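# Hook fallen bracket from tank onto drip-rack peg

## Task

Using the hooked rod, retrieve the newly plated bracket lying on the bottom of the emptied tank, hang it through its hole on the drip rack's unoccupied peg, then withdraw the rod from that hole. No part of the robot may contact any bracket, the brackets already on pegs must stay there, and nothing may end up off the table.

## Robot and tools

Robot: two arms, left_arm and right_arm, each ending in a two-finger gripper. Calibrated bases in the scene frame: left_arm at (-0.033, +0.388, 0) m, right_arm at (-0.015, -0.452, 0) m, both almost unrotated. A camera stand sits behind the arms. Each wrist carries a block (shape varies) reaching up to 12 cm from the last joint's axis toward the gripper's -y side; it turns with the gripper.

Frames: the scene frame has its origin at table-top height, halfway between the nominal bases; +x points out over the table, +y toward the left arm (not image left), +z up. Reported positions (m), wxyz quaternions and velocities (m/s, rad/s) are in this frame and can be off by a few cm. Gripper axes: fingers point along +z and close along x; end_effector_position is the point between the pads, fingertips 17.5 mm beyond it. Motion offsets are expressed in each arm's own Hand target axes.

execute_actions(actions, cameras): actions is a list of actions; each action is up to 15 rows, one row per 1/30 s step, a short action repeating its final row up to step 15. Every row holds 18 numbers in [-1, 1], both arms always: left dx, dy, dz, rx, ry, rz, gripper position, force_limit, speed, then the same nine for the right. The six pose numbers are an offset from that arm's Hand target as it stood when the action began (every row measured from that same start, not from the previous row); 1.0 equals 0.6 m or 180 degrees; rx, ry, rz form a single rotation vector. Sending the same offset again moves further. Six zeros means no new pose request; the gripper numbers are always a command, so resend the current ones to keep it unchanged. Gripper position: +1 fully open (50 mm), about -0.65 pads meet, -1 closes until blocked (use for gripping). force_limit maps -1/0/+1 to roughly 20/102/185 N per pad (actual up to ~15 N more); speed maps -1/0/+1 to 20/85/150 mm/s; both start at +1. New force or speed only applies after a position change of at least 0.01. cameras: list of names, ["all"], or []; images are returned only on request or when actions is empty.

move(target, speed, blend, stop_force, zero, blocking, cameras): target is one 18-number row or a list of up to 15 rows, same layout; each arm's offsets all count from its Hand target at the move's start, not from the preceding target. Paths are straight lines with no obstacle avoidance; the whole move is capped at 10 s. speed: m/s, 0.002 to 3.6, default 0.25 (rotation up to twice that in rad/s), single value or one per target. blend: corner rounding in m per target; 0 stops at each. stop_force: 3 to 120 N, shared; an arm's path ends when its wrist sensor feels that much push against its travel; it then backs off slightly and that spot becomes its Hand target. Do not rely on it while the gripper rotates, omit it when pulling away from a contact, and with it every target must carry identical gripper numbers. zero (only with stop_force, default true) re-zeroes before the move. blocking=false returns after 0.5 s while motion continues; not allowed with stop_force. Gripper numbers in later targets are applied once everything rests at that target. The result adds a "move:" line: done, off_target, moving, held or fault, plus limits=paced (pose clipped) or limits=held (a check withheld steps). Avoid paths passing near an arm's own base; they can whip the elbow around.

wait(seconds): 0 to 3600, sends nothing new; a running move continues. stop(): brakes a running move. zoom_image(camera, region): region [x0, y0, x1, y1] in pixels, at most 504 by 504, on the newest image of cam_high, cam_low, cam_left_wrist or cam_right_wrist. zero_wrist_force(arm): subtracts the current wrist reading from later ones. finished_scene(scene): the current scene number; irreversible.

Cameras: cam_high and cam_low are 504x504, cam_left_wrist and cam_right_wrist 672x504.

Result lines: Hand target is the last commanded pose after clipping; the gripper may rest short of it, and the next execute_actions call re-requests it. Velocity lines vanish when joint velocities are within noise. Tool commands shows present gripper commands. object_status: 0 moving, 1 blocked while opening, 2 blocked while closing (a grip), 3 reached the position or pads met. Gripper opening in mm is about (250 - position_measured) x 0.202. Joint torques are total drive output, noisy and offset. Wrist force and torque are in the end effector axes, as the push from the surface into the arm; a third line shows the peak since the last shown reading.

Controller behaviour: each step the commanded orientation is limited to 32 degrees from the measured one. A clearance check holds back commands bringing the arms too close, except finger to finger. Joints move at most 2.78 rad/s.

Avoid: any contact with brackets; dropping or releasing moving parts; anything leaving the table; hard hits on fixed or heavy things; collisions between arms, or closing one gripper on the other's fingers. A joint contact torque over its limit (133 N m for shoulder and elbow joints, 21.5, 21.2, 19.5 for wrists 1 to 3), a net external force near 150 N (plus or minus 25), or a wrist straying over 0.9 degrees (other joints 7.5) from its smoothed path, stops that arm for 10 s; wrists can push only about 15 to 18 N m. Stiff arms fault if targeted even slightly into a firm surface; back the target off past the gripper to release a press. Motors heat when holding loads, stretched out or pushing; MOTOR HOT appears at 70 °C and the arm brakes at 85 °C for 30 to 60 s. Loose objects may occasionally get nudged by outside disturbances.

Each tool is called in YAML: its name, and indented under it one key for each argument.

## Session

execute_actions:
  actions: []

Scene clock: 0.00 s.
left_arm: end_effector_position=(+0.2711, +0.4771, +0.1256) position_measured=3 object_status=3 end_effector_quat_wxyz=(+0.453, -0.480, +0.575, +0.483) | right_arm: end_effector_position=(+0.6520, -0.0174, +0.2355) position_measured=4 object_status=3 end_effector_quat_wxyz=(-0.079, +0.963, -0.257, -0.014)
Joint positions: left_arm=[-0.935 -1.4 2.379 -1.138 -0.884 1.794] | right_arm=[3.836 -2.254 -0.919 -1.425 1.683 2.808]
Joint velocities: within noise
Joint torques (N m): no reading
Wrist force (N): no reading
Wrist torque (N m): no reading
Wrist force, peak (N): no reading
Hand target: left_arm +0.2711, +0.4771, +0.1256; +0.453, -0.480, +0.575, +0.483 | right_arm +0.6520, -0.0174, +0.2355; -0.079, +0.963, -0.257, -0.014
Tool commands: left_gripper/position=+1.0 left_gripper/force_limit=+1.0 left_gripper/speed=+1.0 right_gripper/position=+0.992157 right_gripper/force_limit=+1.0 right_gripper/speed=+1.0

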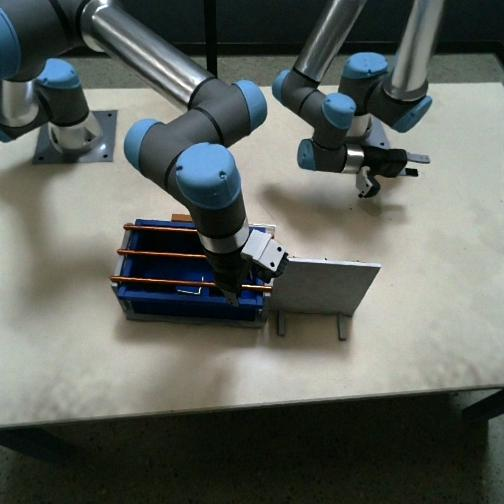

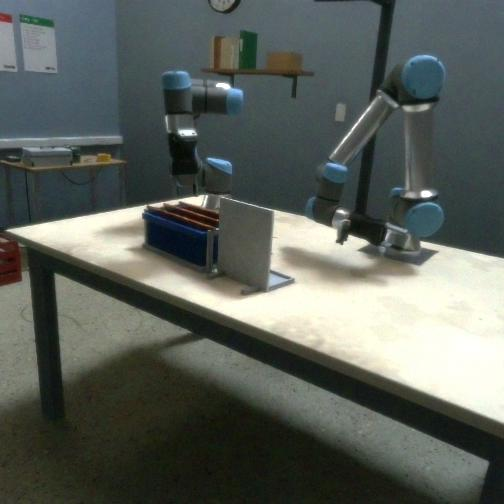

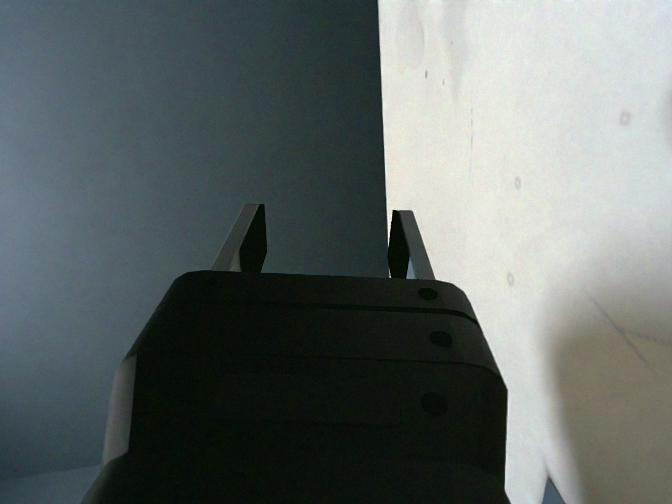

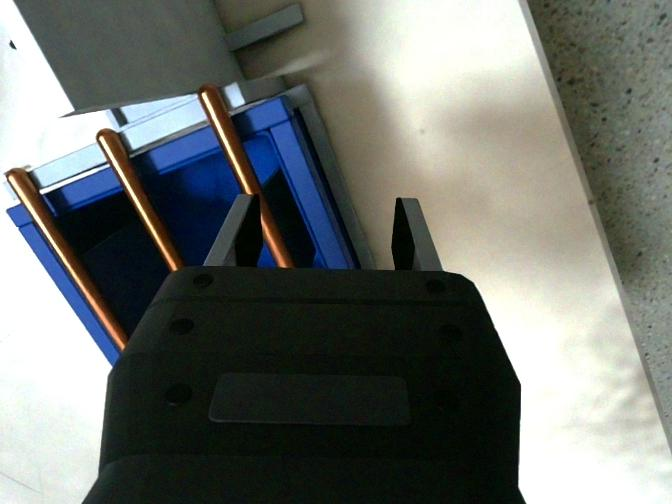

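zoom_image:
  camera: "cam_high"
  region: [90, 190, 400, 350]

zoom_image:
  camera: "cam_low"
  region: [120, 170, 320, 310]

zoom_image:
  camera: "cam_right_wrist"
  region: [0, 0, 400, 300]

Scaled by 1.626 from the camera's image (finer frame: 720x720).

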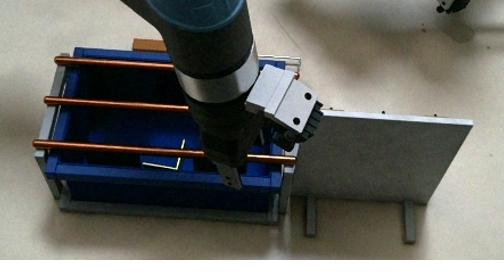

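Scaled by 2.520 from the camera's image (finer frame: 720x720).

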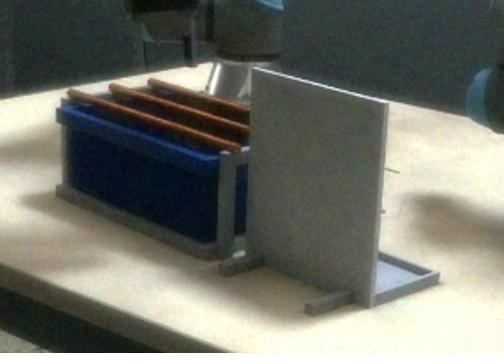

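Scaled by 1.260 from the camera's image (finer frame: 960x720).

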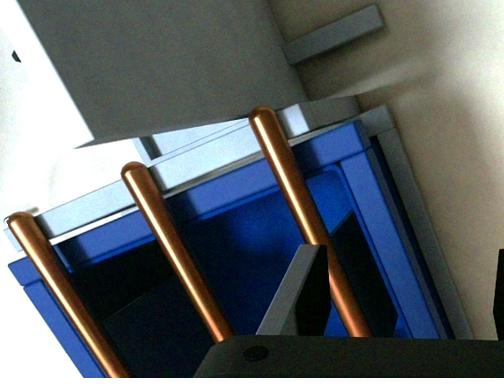

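move:
  target: [0,0,0,0,0,0,1,1,1,-0.448,0.38,-0.388,0,0,0,1,1,1]
  speed: 0.4
  cameras: ["all"]

zoom_image:
  camera: "cam_high"
  region: [90, 190, 400, 350]

Scene clock: 7.67 s.
left_arm: end_effector_position=(+0.2711, +0.4771, +0.1256) position_measured=3 object_status=3 end_effector_quat_wxyz=(+0.453, -0.480, +0.575, +0.483) | right_arm: end_effector_position=(+0.3025, -0.1168, +0.4507) position_measured=3 object_status=3 end_effector_quat_wxyz=(-0.079, +0.963, -0.257, -0.014)
Joint positions: left_arm=[-0.935 -1.4 2.379 -1.138 -0.884 1.794] | right_arm=[4.195 -1.413 -1.445 -1.708 1.636 3.165]
Joint torques (N m): left_arm=[-0.27 -20.52 -13.55 1.66 0.24 -0.15] | right_arm=[5.27 29.44 17.48 3.2 1.2 1.5]
Wrist force (N): left_arm=[0.0 0.1 0.1] | right_arm=[0.2 0.1 0.2]
Wrist torque (N m): left_arm=[0.01 -0.01 0.00] | right_arm=[0.04 -0.06 -0.03]
Wrist force, peak (N): left_arm=[-0.6 0.4 -0.2] | right_arm=[-2.4 2.7 -2.1]
Hand target: left_arm +0.2711, +0.4771, +0.1256; +0.453, -0.480, +0.575, +0.483 | right_arm +0.3024, -0.1169, +0.4507; -0.079, +0.963, -0.257, -0.014
Off the commanded pose: left_arm 0.000 m, 0 deg | right_arm 0.000 m, 0 deg.
move: done

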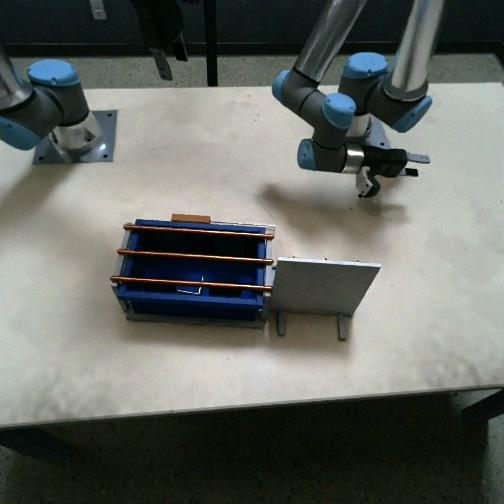

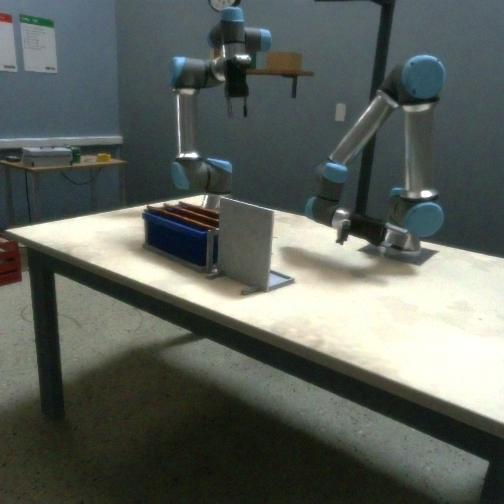

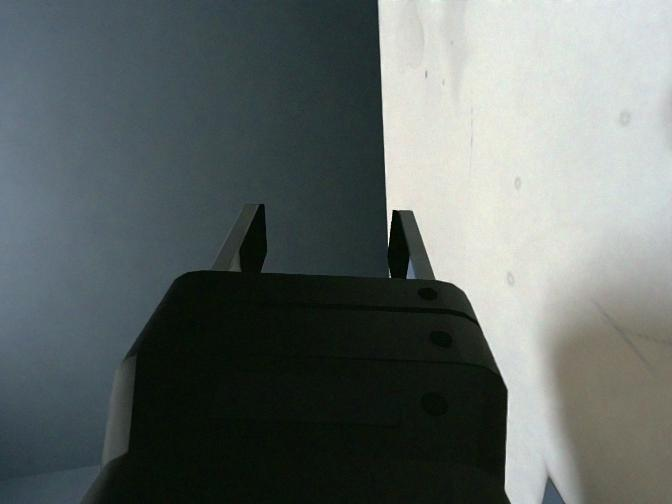

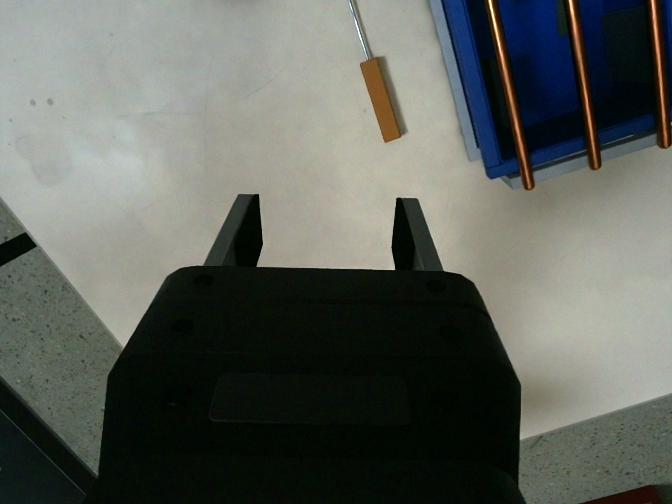

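Scaled by 1.626 from the camera's image (finer frame: 720x720).

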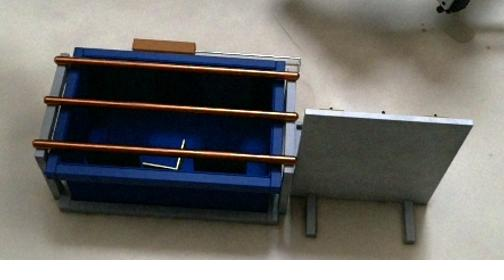

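move:
  target: [0,0,0,0,0,0,1,1,1,0.087,0.058,0.238,0.012,0.068,0.831,1,1,1]
  speed: 0.6
  cameras: ["all"]

zoom_image:
  camera: "cam_high"
  region: [90, 150, 400, 350]

Scene clock: 23.17 s.
left_arm: end_effector_position=(+0.2711, +0.4771, +0.1256) position_measured=3 object_status=3 end_effector_quat_wxyz=(+0.453, -0.480, +0.575, +0.483) | right_arm: end_effector_position=(+0.3323, -0.1497, +0.3011) position_measured=3 object_status=3 end_effector_quat_wxyz=(+0.000, -0.001, +1.000, +0.000) end_effector_velocity=(+0.000, +0.000, +0.001) end_effector_angular_velocity=(+0.000, -0.002, -0.005)
Joint positions: left_arm=[-0.935 -1.4 2.379 -1.138 -0.884 1.794] | right_arm=[4.137 -1.451 -1.753 -1.509 1.571 5.721]
Joint velocities: left_arm=[within noise] | right_arm=[0.001 0.001 0 -0.001 -0.001 0.005]
Joint torques (N m): left_arm=[-0.85 -20.61 -13.47 1.54 0.18 0.01] | right_arm=[13.45 35.93 29.06 0.3 -1.72 2.17]
Wrist force (N): left_arm=[0.2 0.2 0.0] | right_arm=[0.2 0.5 0.7]
Wrist torque (N m): left_arm=[0.04 -0.03 0.00] | right_arm=[0.12 -0.05 -0.02]
Wrist force, peak (N): left_arm=[-0.3 0.5 -0.4] | right_arm=[0.0 0.2 1.0]
Hand target: left_arm +0.2711, +0.4771, +0.1256; +0.453, -0.480, +0.575, +0.483 | right_arm +0.3322, -0.1497, +0.3012; +0.000, -0.001, +1.000, +0.000
Off the commanded pose: left_arm 0.000 m, 0 deg | right_arm 0.000 m, 0 deg.
move: done

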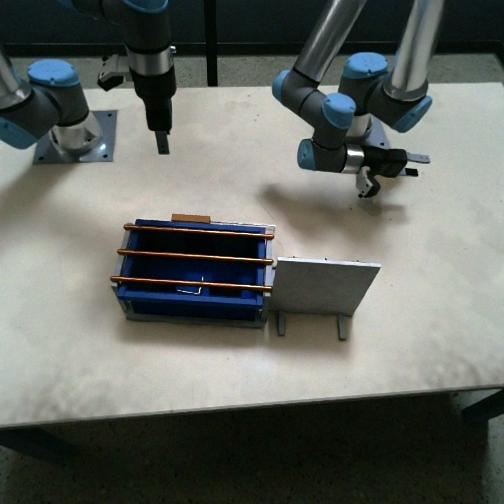

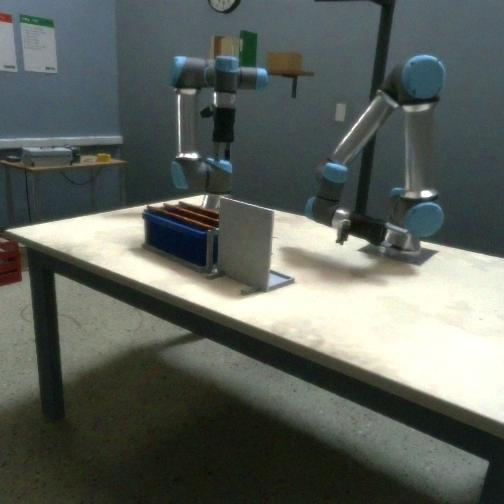

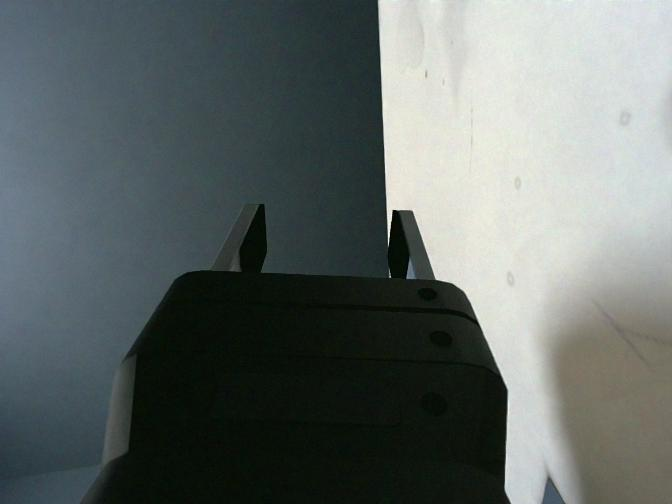

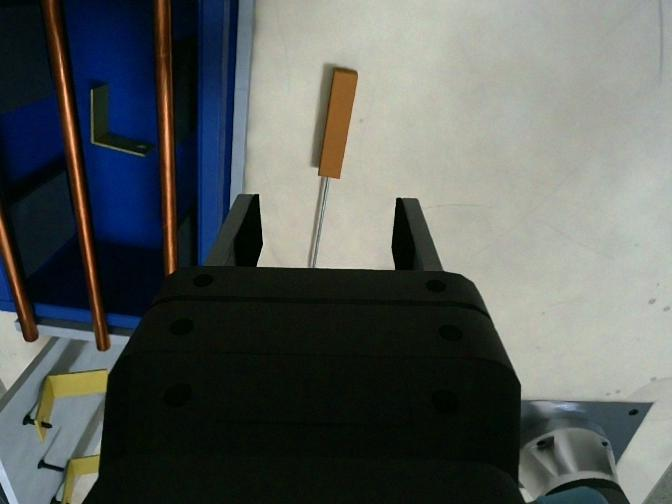

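Scaled by 1.626 from the camera's image (finer frame: 720x720).

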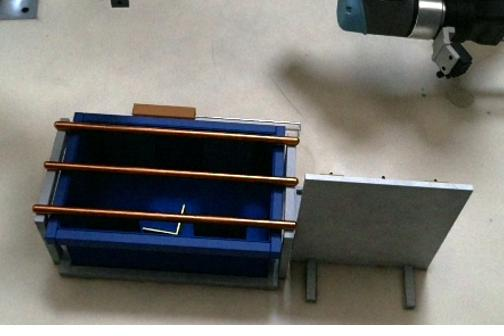

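zoom_image:
  camera: "cam_right_wrist"
  region: [60, 60, 200, 180]

zoom_image:
  camera: "cam_right_wrist"
  region: [0, 340, 140, 504]

zoom_image:
  camera: "cam_high"
  region: [190, 200, 300, 310]

Scaled by 3.600 from the camera's image (finer frame: 960x720).

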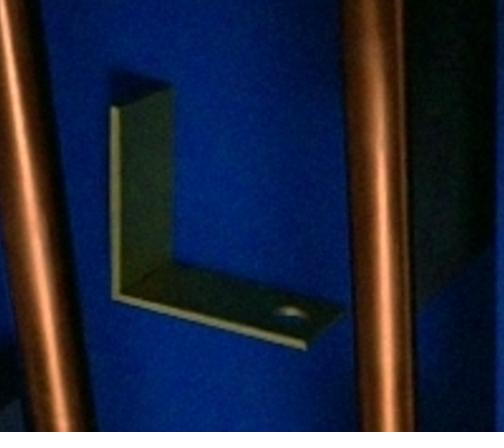

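Scaled by 3.073 from the camera's image (finer frame: 960x720).

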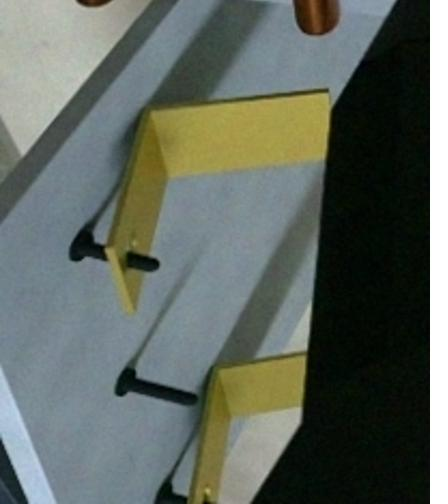

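Scaled by 4.582 from the camera's image (finer frame: 720x720).

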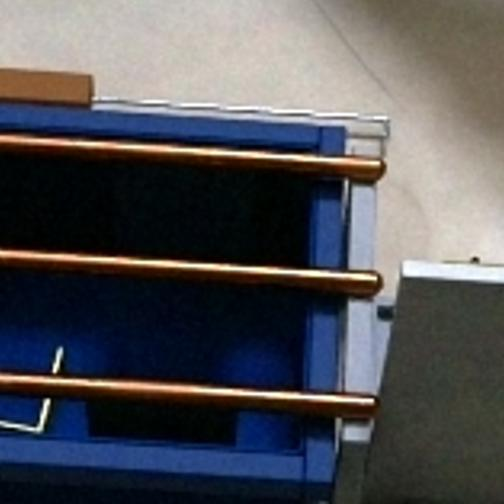

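move:
  target:
    - [0,0,0,0,0,0,1,1,1,0.002,0.0765,0.36,0,0,0.0445,1,1,1]
    - [0,0,0,0,0,0,1,1,1,0.002,0.0765,0.463,0,0,0.0445,1,1,1]
    - [0,0,0,0,0,0,1,1,1,0.002,0.0765,0.463,0,0,0.0445,-1,-0.6,0]
  speed: [0.5,0.12,0.2]
  cameras: ["cam_right_wrist","cam_low"]

Scene clock: 34.57 s.
left_arm: end_effector_position=(+0.2711, +0.4771, +0.1256) position_measured=3 object_status=3 end_effector_quat_wxyz=(+0.453, -0.480, +0.575, +0.483) | right_arm: end_effector_position=(+0.3308, -0.1038, +0.0234) position_measured=145 object_status=2 end_effector_quat_wxyz=(+0.000, +0.069, +0.998, +0.000)
Joint positions: left_arm=[-0.935 -1.4 2.379 -1.138 -0.884 1.794] | right_arm=[4.191 -1.83 -2.147 -0.736 1.571 5.915]
Joint torques (N m): left_arm=[-0.13 -20.36 -13.24 1.59 0.21 -0.19] | right_arm=[-12.25 29.06 12.04 5.56 1.38 -1.39]
Wrist force (N): left_arm=[0.1 0.2 -0.1] | right_arm=[0.1 0.2 0.8]
Wrist torque (N m): left_arm=[0.03 -0.02 -0.01] | right_arm=[0.08 -0.06 -0.01]
Wrist force, peak (N): left_arm=[0.1 0.5 -0.4] | right_arm=[0.4 1.0 4.1]
Hand target: left_arm +0.2711, +0.4771, +0.1256; +0.453, -0.480, +0.575, +0.483 | right_arm +0.3308, -0.1038, +0.0234; +0.000, +0.069, +0.998, +0.000
Off the commanded pose: left_arm 0.000 m, 0 deg | right_arm 0.000 m, 0 deg.
move: done
Images, in order (width x height): cam_low 504x504, cam_right_wrist 672x504.

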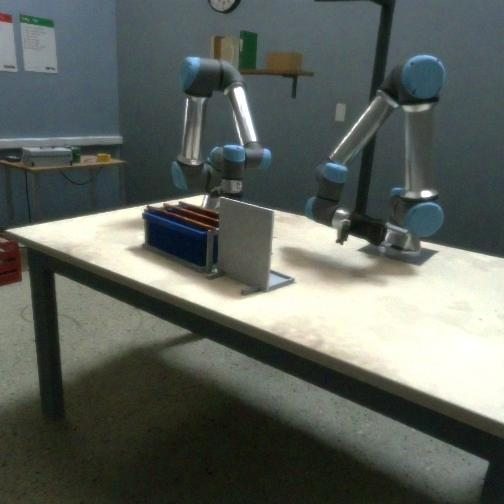

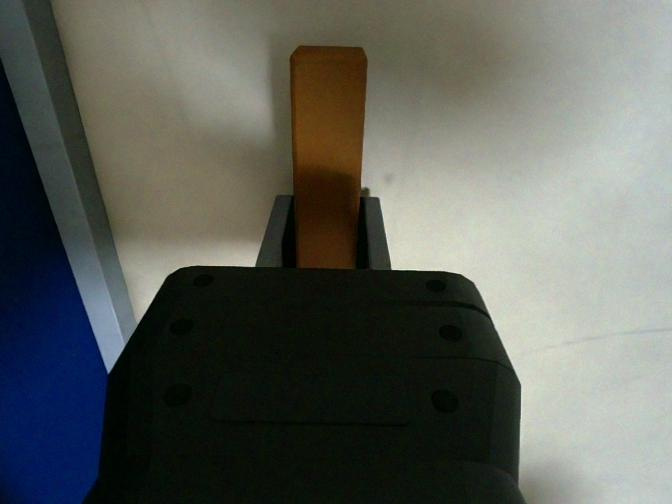

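move:
  target:
    - [0,0,0,0,0,0,1,1,1,0,0,-0.4,0,0,0,-1,-0.6,0]
    - [0,0,0,0,0,0,1,1,1,-0.033,0,-0.71,0.363,-0.417,-0.417,-1,-0.6,0]
  speed: [0.4,0.7]
  blend: 0.05
  cameras: ["all"]

zoom_image:
  camera: "cam_high"
  region: [90, 150, 400, 350]

Scene clock: 48.57 s.
left_arm: end_effector_position=(+0.2711, +0.4771, +0.1256) position_measured=3 object_status=3 end_effector_quat_wxyz=(+0.453, -0.480, +0.575, +0.483) | right_arm: end_effector_position=(+0.3506, -0.1064, +0.4493) position_measured=145 object_status=2 end_effector_quat_wxyz=(+0.499, -0.501, +0.501, -0.499) end_effector_velocity=(+0.000, -0.001, +0.000) end_effector_angular_velocity=(+0.004, +0.000, -0.001)
Joint positions: left_arm=[-0.935 -1.4 2.379 -1.138 -0.884 1.794] | right_arm=[4.778 -1.426 -1.8 -2.996 0.08 6.222]
Joint velocities: left_arm=[within noise] | right_arm=[0 0.001 0 -0.001 0 0.005]
Joint torques (N m): left_arm=[-0.49 -20.23 -13.43 1.63 0.16 -0.19] | right_arm=[16.42 30.78 16.45 -2.11 -0.7 2.06]
Wrist force (N): left_arm=[-0.2 0.5 -0.2] | right_arm=[-1.7 0.1 -3.2]
Wrist torque (N m): left_arm=[0.08 0.02 -0.01] | right_arm=[0.08 -0.13 -0.23]
Wrist force, peak (N): left_arm=[-0.4 0.4 -0.2] | right_arm=[0.2 -0.1 6.0]
Hand target: left_arm +0.2711, +0.4771, +0.1256; +0.453, -0.480, +0.575, +0.483 | right_arm +0.3506, -0.1065, +0.4493; +0.500, -0.500, +0.500, -0.500
Off the commanded pose: left_arm 0.000 m, 0 deg | right_arm 0.000 m, 0 deg.
move: done

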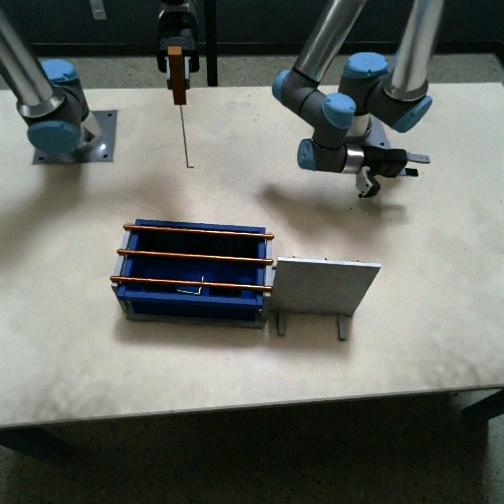

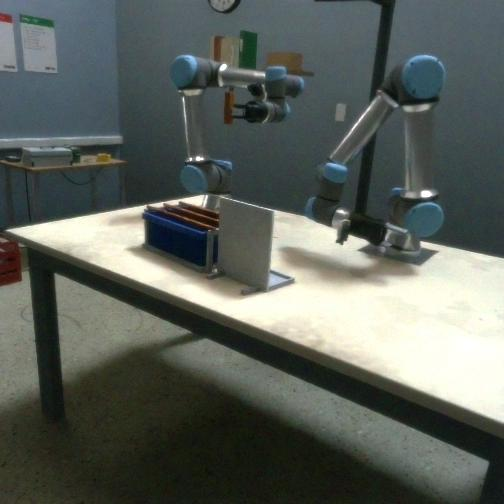

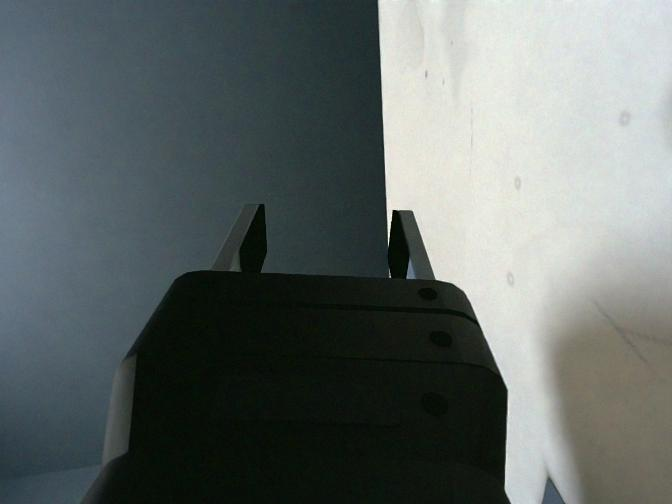

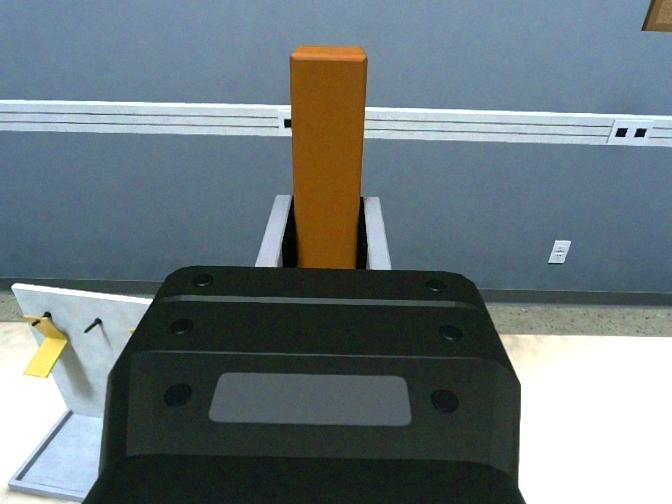

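Scaled by 1.626 from the camera's image (finer frame: 720x720).

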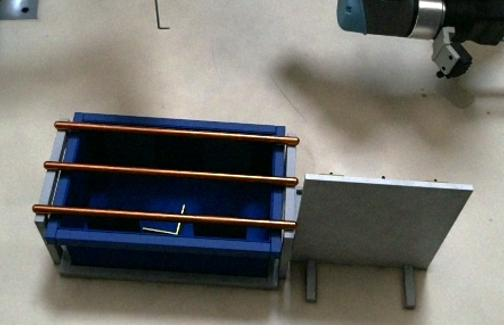

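move:
  target:
    - [0,0,0,0,0,0,1,1,1,-0.0045,0.25,-0.033,-0.363,0.417,0.417,-1,-0.6,0]
    - [0,0,0,0,0,0,1,1,1,-0.0045,0.65,-0.033,-0.363,0.417,0.417,-1,-0.6,0]
    - [0,0,0,0,0,0,1,1,1,-0.0045,0.708,-0.033,-0.363,0.417,0.417,-1,-0.6,0]
    - [0,0,0,0,0,0,1,1,1,-0.0045,0.708,-0.033,-0.363,0.417,0.417,0.5,-0.6,-0.5]
    - [0,0,0,0,0,0,1,1,1,-0.0045,0.55,-0.033,-0.363,0.417,0.417,0.5,-0.6,-0.5]
  speed: [0.7,0.4,0.08,0.2,0.3]
  blend: [0.03,0.01,0,0,0]
  cameras: ["cam_high"]

Scene clock: 62.47 s.
left_arm: end_effector_position=(+0.2711, +0.4771, +0.1256) position_measured=3 object_status=3 end_effector_quat_wxyz=(+0.453, -0.480, +0.575, +0.483) | right_arm: end_effector_position=(+0.3306, -0.1037, +0.1193) position_measured=78 object_status=3 end_effector_quat_wxyz=(+0.000, +0.069, +0.998, +0.000)
Joint positions: left_arm=[-0.935 -1.4 2.379 -1.138 -0.884 1.794] | right_arm=[4.192 -1.663 -2.036 -1.014 1.571 5.915]
Joint torques (N m): left_arm=[-0.03 -20.86 -13.3 1.52 0.07 -0.19] | right_arm=[14.32 35.46 26.13 0.25 1.04 2.14]
Wrist force (N): left_arm=[-0.1 0.3 0.0] | right_arm=[0.2 0.2 0.1]
Wrist torque (N m): left_arm=[0.04 -0.01 0.00] | right_arm=[0.08 -0.06 -0.01]
Wrist force, peak (N): left_arm=[-0.3 0.6 0.0] | right_arm=[0.5 -0.5 5.4]
Hand target: left_arm +0.2711, +0.4771, +0.1256; +0.453, -0.480, +0.575, +0.483 | right_arm +0.3306, -0.1037, +0.1194; +0.000, +0.069, +0.998, +0.000
Off the commanded pose: left_arm 0.000 m, 0 deg | right_arm 0.000 m, 0 deg.
move: done

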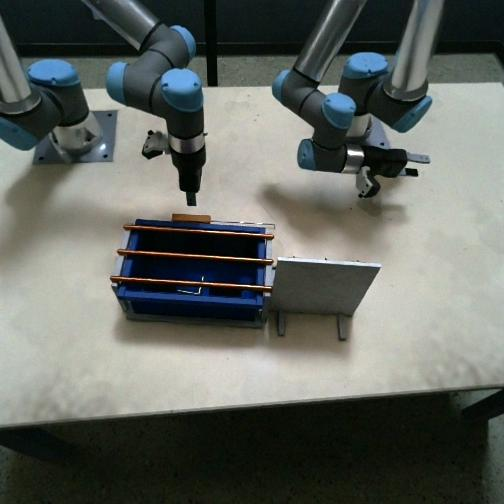

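move:
  target:
    - [-0.368,0.045,-0.046,0,0,0,1,1,1,0,0,-0.467,0,0,0,0.5,-0.6,-0.5]
    - [-0.299,-0.104,-0.744,0.388,0.317,0.392,1,1,1,-0.043,-0.667,-0.467,0,0,0,0.5,-0.6,-0.5]
  speed: 0.7
  blend: 0.08
  cameras: ["cam_high","cam_left_wrist"]

Scene clock: 68.60 s.
left_arm: end_effector_position=(+0.3300, +0.0510, +0.3497) position_measured=3 object_status=3 end_effector_quat_wxyz=(+0.000, +0.068, +0.998, +0.000) end_effector_velocity=(-0.001, -0.001, -0.001) end_effector_angular_velocity=(-0.002, +0.006, -0.006) | right_arm: end_effector_position=(+0.3014, -0.5035, +0.3996) position_measured=78 object_status=3 end_effector_quat_wxyz=(+0.000, +0.069, +0.998, +0.000) end_effector_velocity=(+0.000, +0.000, +0.000) end_effector_angular_velocity=(-0.001, +0.000, +0.005)
Joint positions: left_arm=[-1.02 -1.604 1.549 -1.517 -1.57 3.828] | right_arm=[3.393 -1.123 -1.726 -1.864 1.571 5.117]
Joint velocities: left_arm=[0 0.001 0.002 -0.002 -0.006 0.006] | right_arm=[-0.001 0 -0.001 0 -0.001 -0.005]
Joint torques (N m): left_arm=[1.89 -16.56 -28.11 -5.43 -1.72 2.01] | right_arm=[-11.42 19.35 16.53 1.35 -1.82 -1.74]
Wrist force (N): left_arm=[-3.1 1.8 1.7] | right_arm=[0.2 0.2 0.3]
Wrist torque (N m): left_arm=[0.20 0.40 0.08] | right_arm=[0.07 -0.07 0.05]
Wrist force, peak (N): left_arm=[-5.5 0.8 1.3] | right_arm=[0.2 0.3 6.2]
Hand target: left_arm +0.3300, +0.0508, +0.3497; +0.000, +0.069, +0.998, +0.000 | right_arm +0.3013, -0.5037, +0.3996; +0.000, +0.069, +0.998, +0.000
Off the commanded pose: left_arm 0.000 m, 0 deg | right_arm 0.000 m, 0 deg.
move: done

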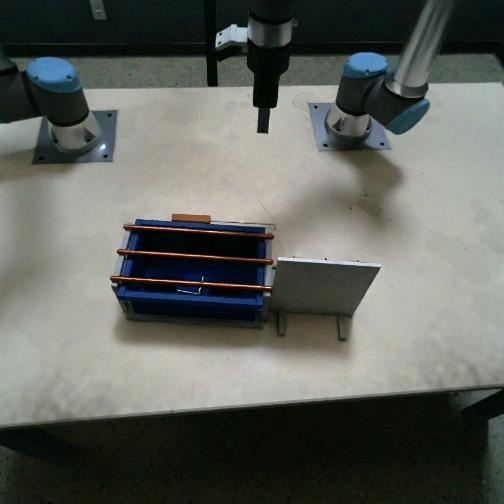

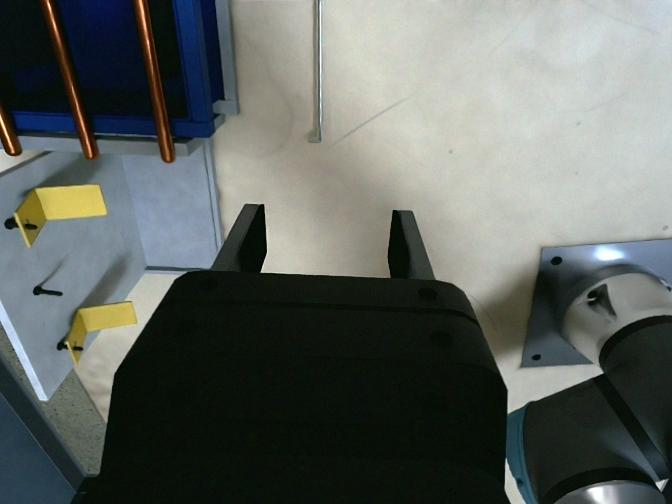

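zoom_image:
  camera: "cam_left_wrist"
  region: [280, 60, 360, 150]

zoom_image:
  camera: "cam_left_wrist"
  region: [0, 120, 240, 400]

Scaled by 5.600 from the camera's image (finer frame: 960x720).

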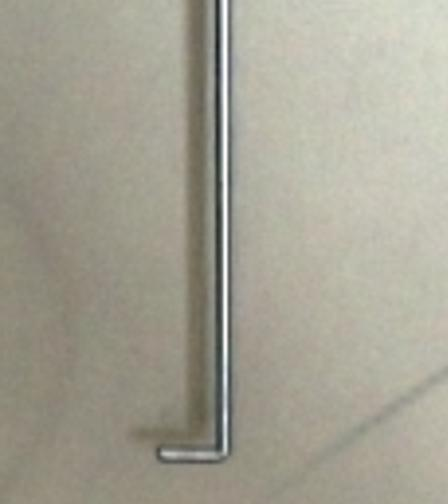

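Scaled by 1.800 from the camera's image (finer frame: 960x720).

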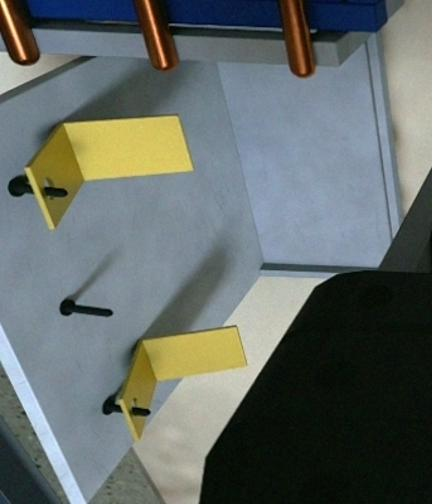

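move:
  target: [-0.272,-0.265,0.033,0,0,0,1,1,1,0,0,0,0,0,0,0.5,-0.6,-0.5]
  speed: 0.5
  cameras: ["cam_left_wrist"]

zoom_image:
  camera: "cam_left_wrist"
  region: [200, 0, 440, 200]

Scene clock: 76.13 s.
left_arm: end_effector_position=(+0.4699, -0.1290, +0.3301) position_measured=3 object_status=3 end_effector_quat_wxyz=(+0.000, +0.069, +0.998, +0.000) | right_arm: end_effector_position=(+0.3013, -0.5037, +0.3996) position_measured=78 object_status=3 end_effector_quat_wxyz=(+0.000, +0.069, +0.998, +0.000)
Joint positions: left_arm=[-0.984 -1.02 0.855 -1.407 -1.571 3.864] | right_arm=[3.393 -1.123 -1.726 -1.864 1.571 5.116]
Joint torques (N m): left_arm=[-4.55 -40.96 -39.26 -3.04 0.47 -2.17] | right_arm=[-14.16 18.9 15.56 -0.03 -1.49 -1.74]
Wrist force (N): left_arm=[-2.8 1.8 1.5] | right_arm=[0.0 0.3 0.4]
Wrist torque (N m): left_arm=[0.17 0.33 0.09] | right_arm=[0.08 -0.06 0.05]
Wrist force, peak (N): left_arm=[-5.6 -0.9 2.5] | right_arm=[0.1 0.3 0.6]
Hand target: left_arm +0.4699, -0.1290, +0.3300; +0.000, +0.069, +0.998, +0.000 | right_arm +0.3013, -0.5037, +0.3996; +0.000, +0.069, +0.998, +0.000
Off the commanded pose: left_arm 0.000 m, 0 deg | right_arm 0.000 m, 0 deg.
move: done

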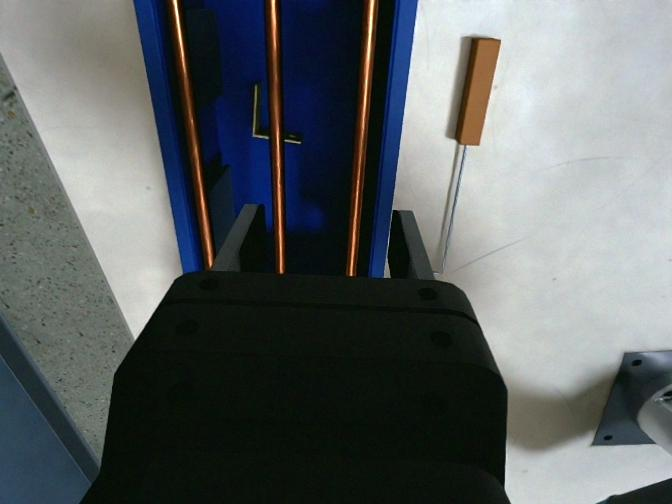

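Scaled by 2.100 from the camera's image (finer frame: 960x720).

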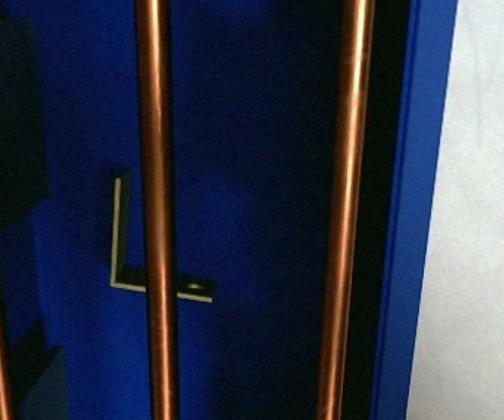

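move:
  target:
    - [0.229,0.040,0.2,0,0,0,1,1,1,0,0,0,0,0,0,0.5,-0.6,-0.5]
    - [0.229,0.040,0.42,0,0,0,1,1,1,0,0,0,0,0,0,0.5,-0.6,-0.5]
    - [0.229,0.040,0.511,0,0,0,1,1,1,0,0,0,0,0,0,0.5,-0.6,-0.5]
    - [0.229,0.040,0.511,0,0,0,-1,-0.4,0,0,0,0,0,0,0,0.5,-0.6,-0.5]
    - [0.229,0.040,0.3,0,0,0,-1,-0.4,0,0,0,0,0,0,0,0.5,-0.6,-0.5]
  speed: [0.5,0.4,0.12,0.2,0.3]
  blend: [0.03,0.01,0,0,0]
  cameras: ["cam_left_wrist"]

Scene clock: 101.80 s.
left_arm: end_effector_position=(+0.3372, -0.0865, +0.1498) position_measured=144 object_status=2 end_effector_quat_wxyz=(+0.000, +0.069, +0.998, +0.000) | right_arm: end_effector_position=(+0.3013, -0.5037, +0.3996) position_measured=78 object_status=3 end_effector_quat_wxyz=(+0.000, +0.069, +0.998, +0.000)
Joint positions: left_arm=[-1.131 -1.263 1.679 -1.988 -1.571 3.718] | right_arm=[3.393 -1.123 -1.726 -1.864 1.571 5.116]
Joint torques (N m): left_arm=[-8.14 -47.61 -31.51 -1 1.09 -2.15] | right_arm=[-13.8 18.63 16.5 0.15 -1.45 -1.85]
Wrist force (N): left_arm=[-3.7 1.7 2.2] | right_arm=[0.1 0.2 0.5]
Wrist torque (N m): left_arm=[0.16 0.45 0.24] | right_arm=[0.06 -0.06 0.05]
Wrist force, peak (N): left_arm=[-7.1 2.3 -1.2] | right_arm=[-0.1 0.5 0.4]
Hand target: left_arm +0.3372, -0.0865, +0.1500; +0.000, +0.069, +0.998, +0.000 | right_arm +0.3013, -0.5037, +0.3996; +0.000, +0.069, +0.998, +0.000
Off the commanded pose: left_arm 0.000 m, 0 deg | right_arm 0.000 m, 0 deg.
move: done

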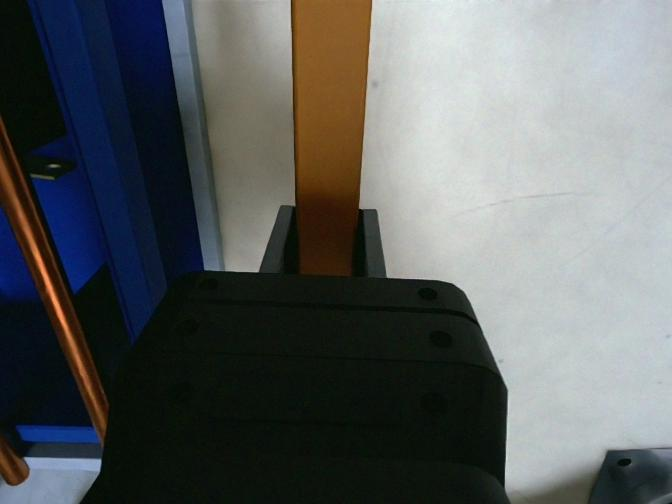

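move:
  target:
    - [0,0,-0.38,0.232,-0.202,-0.158,-1,-0.4,0,0,0,0,0,0,0,0.5,-0.6,-0.5]
    - [-0.144,0.017,-0.4075,0.464,-0.405,-0.317,-1,-0.4,0,0,0,0,0,0,0,0.5,-0.6,-0.5]
  speed: 0.5
  blend: 0.05
  cameras: ["all"]

zoom_image:
  camera: "cam_high"
  region: [110, 170, 290, 340]

Scene clock: 109.93 s.
left_arm: end_effector_position=(+0.4241, -0.0880, +0.3945) position_measured=144 object_status=2 end_effector_quat_wxyz=(-0.476, +0.373, -0.491, +0.628) end_effector_velocity=(+0.000, +0.000, +0.000) end_effector_angular_velocity=(+0.000, -0.002, +0.000) | right_arm: end_effector_position=(+0.3013, -0.5037, +0.3996) position_measured=78 object_status=3 end_effector_quat_wxyz=(+0.000, +0.069, +0.998, +0.000)
Joint positions: left_arm=[-1.378 -1.031 1.835 -4.451 -0.52 3.59] | right_arm=[3.393 -1.123 -1.726 -1.864 1.571 5.116]
Joint velocities: left_arm=[0 0.001 0 -0.005 -0.001 0.004] | right_arm=[within noise]
Joint torques (N m): left_arm=[-6.91 -31.96 -28.07 -1.38 -1.35 2.05] | right_arm=[-12.78 16.71 16.89 0.5 -0.61 -1.71]
Wrist force (N): left_arm=[-4.1 7.4 2.4] | right_arm=[0.0 0.5 0.3]
Wrist torque (N m): left_arm=[1.04 0.71 0.28] | right_arm=[0.10 -0.04 0.06]
Wrist force, peak (N): left_arm=[-4.3 8.1 3.1] | right_arm=[-0.1 0.5 0.6]
Hand target: left_arm +0.4240, -0.0881, +0.3945; -0.476, +0.373, -0.491, +0.628 | right_arm +0.3013, -0.5037, +0.3996; +0.000, +0.069, +0.998, +0.000
Off the commanded pose: left_arm 0.000 m, 0 deg | right_arm 0.000 m, 0 deg.
move: done

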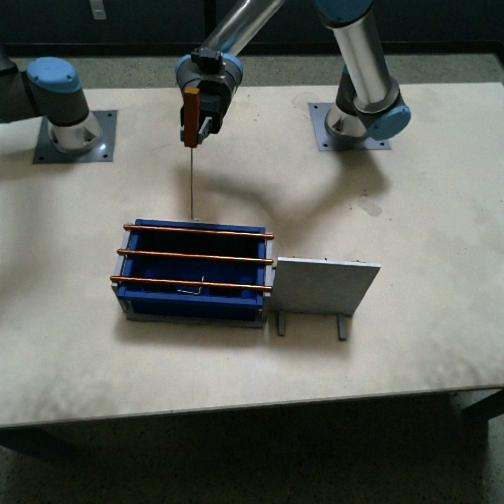

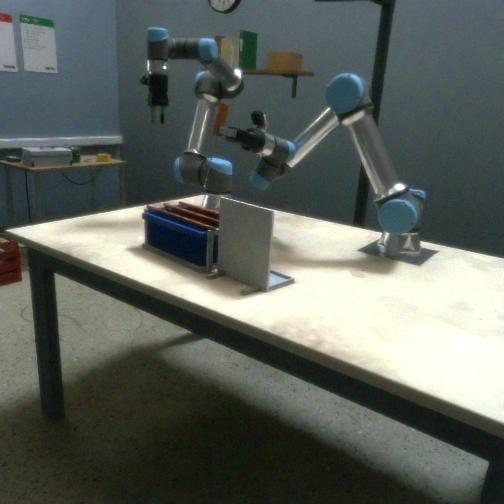

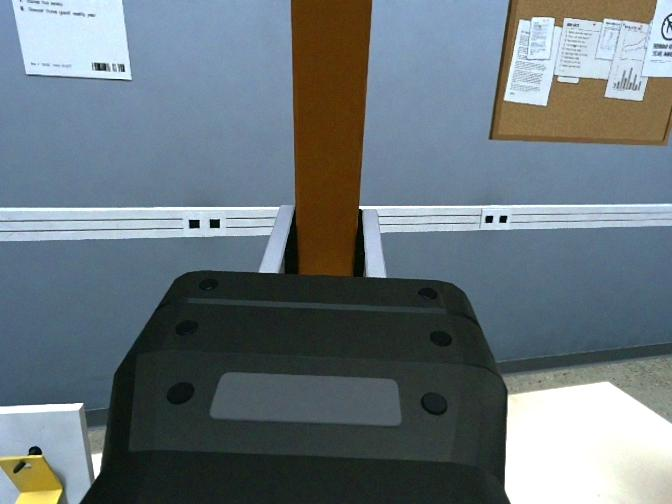

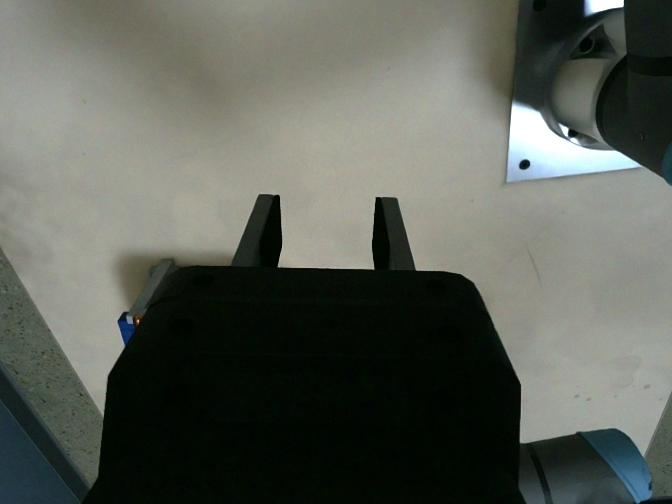

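Scaled by 2.800 from the camera's image (finer frame: 720x720).

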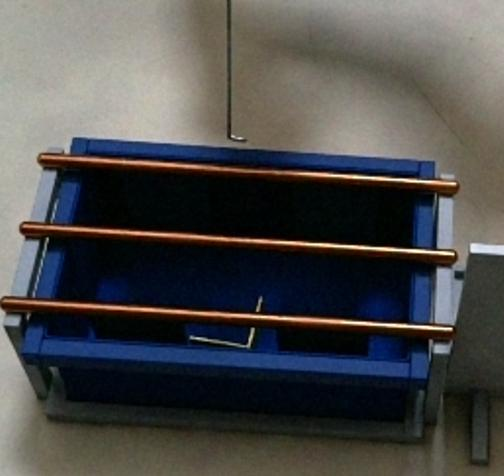

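move:
  target: [0,0.1,0,0,0,0,-1,-0.4,0,0.087,0.247,0.067,0,0,-0.0445,0.5,-0.6,-0.5]
  speed: 0.3
  cameras: ["all"]

zoom_image:
  camera: "cam_high"
  region: [110, 170, 290, 340]

zoom_image:
  camera: "cam_right_wrist"
  region: [0, 150, 250, 400]

Scene clock: 116.47 s.
left_arm: end_effector_position=(+0.4380, -0.0920, +0.3364) position_measured=144 object_status=2 end_effector_quat_wxyz=(-0.476, +0.373, -0.491, +0.628) | right_arm: end_effector_position=(+0.2700, -0.3497, +0.3594) position_measured=78 object_status=3 end_effector_quat_wxyz=(+0.000, -0.001, +1.000, +0.000) end_effector_velocity=(-0.001, +0.001, +0.000) end_effector_angular_velocity=(+0.002, +0.001, -0.003)
Joint positions: left_arm=[-1.349 -0.908 1.828 -4.545 -0.545 3.563] | right_arm=[3.927 -1.052 -1.866 -1.795 1.571 5.511]
Joint velocities: left_arm=[within noise] | right_arm=[0.002 0.002 0 -0.001 0.002 0.005]
Joint torques (N m): left_arm=[-7.33 -43.34 -5.77 0.5 1.18 1.94] | right_arm=[15.92 14.38 21.93 0.76 1.25 2.23]
Wrist force (N): left_arm=[-3.9 6.9 2.5] | right_arm=[-0.1 0.3 0.5]
Wrist torque (N m): left_arm=[1.00 0.69 0.40] | right_arm=[0.09 -0.01 -0.02]
Wrist force, peak (N): left_arm=[-4.0 8.7 2.5] | right_arm=[0.9 3.6 1.1]
Hand target: left_arm +0.4380, -0.0920, +0.3363; -0.476, +0.373, -0.491, +0.628 | right_arm +0.2699, -0.3497, +0.3594; +0.000, -0.001, +1.000, +0.000
Off the commanded pose: left_arm 0.000 m, 0 deg | right_arm 0.000 m, 0 deg.
move: done

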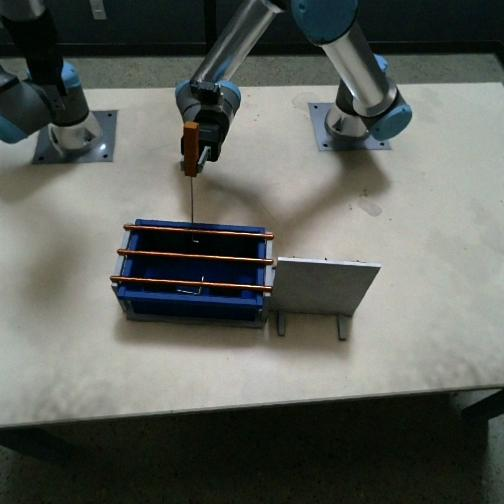

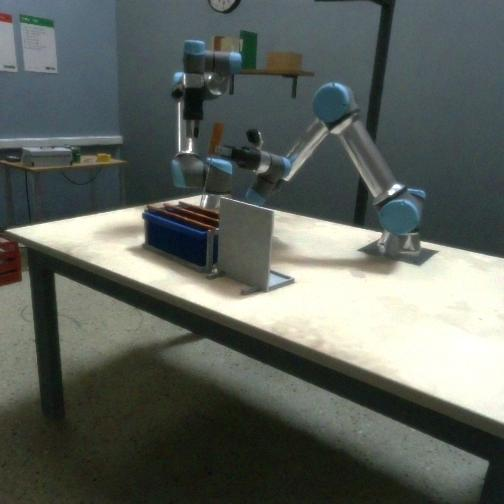

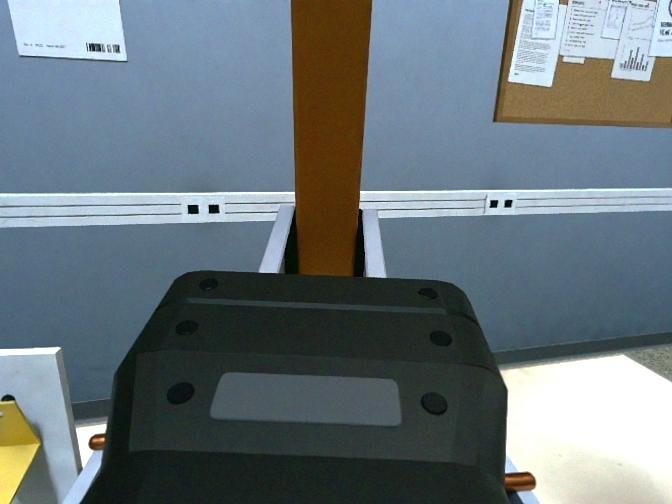

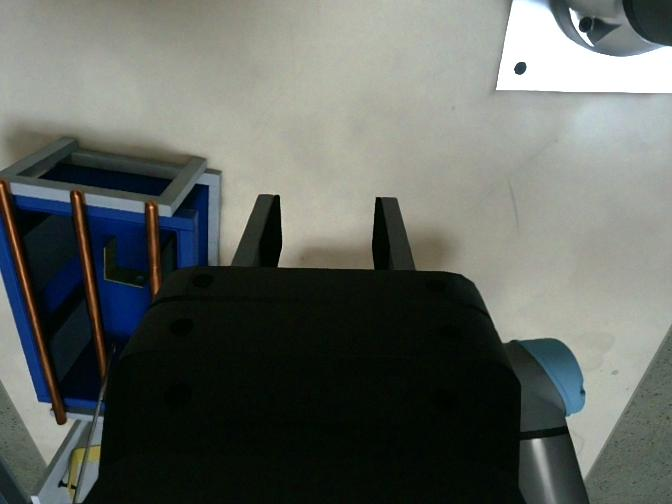

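Scaled by 2.800 from the camera's image (finer frame: 720x720).

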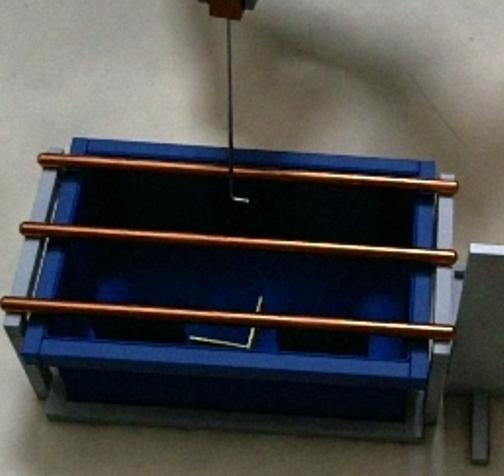

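Scaled by 2.016 from the camera's image (finer frame: 960x720).

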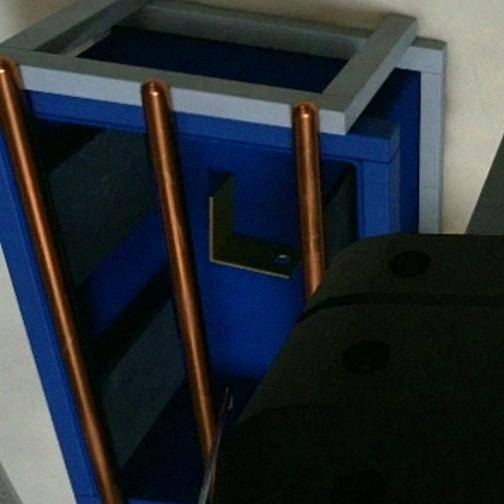

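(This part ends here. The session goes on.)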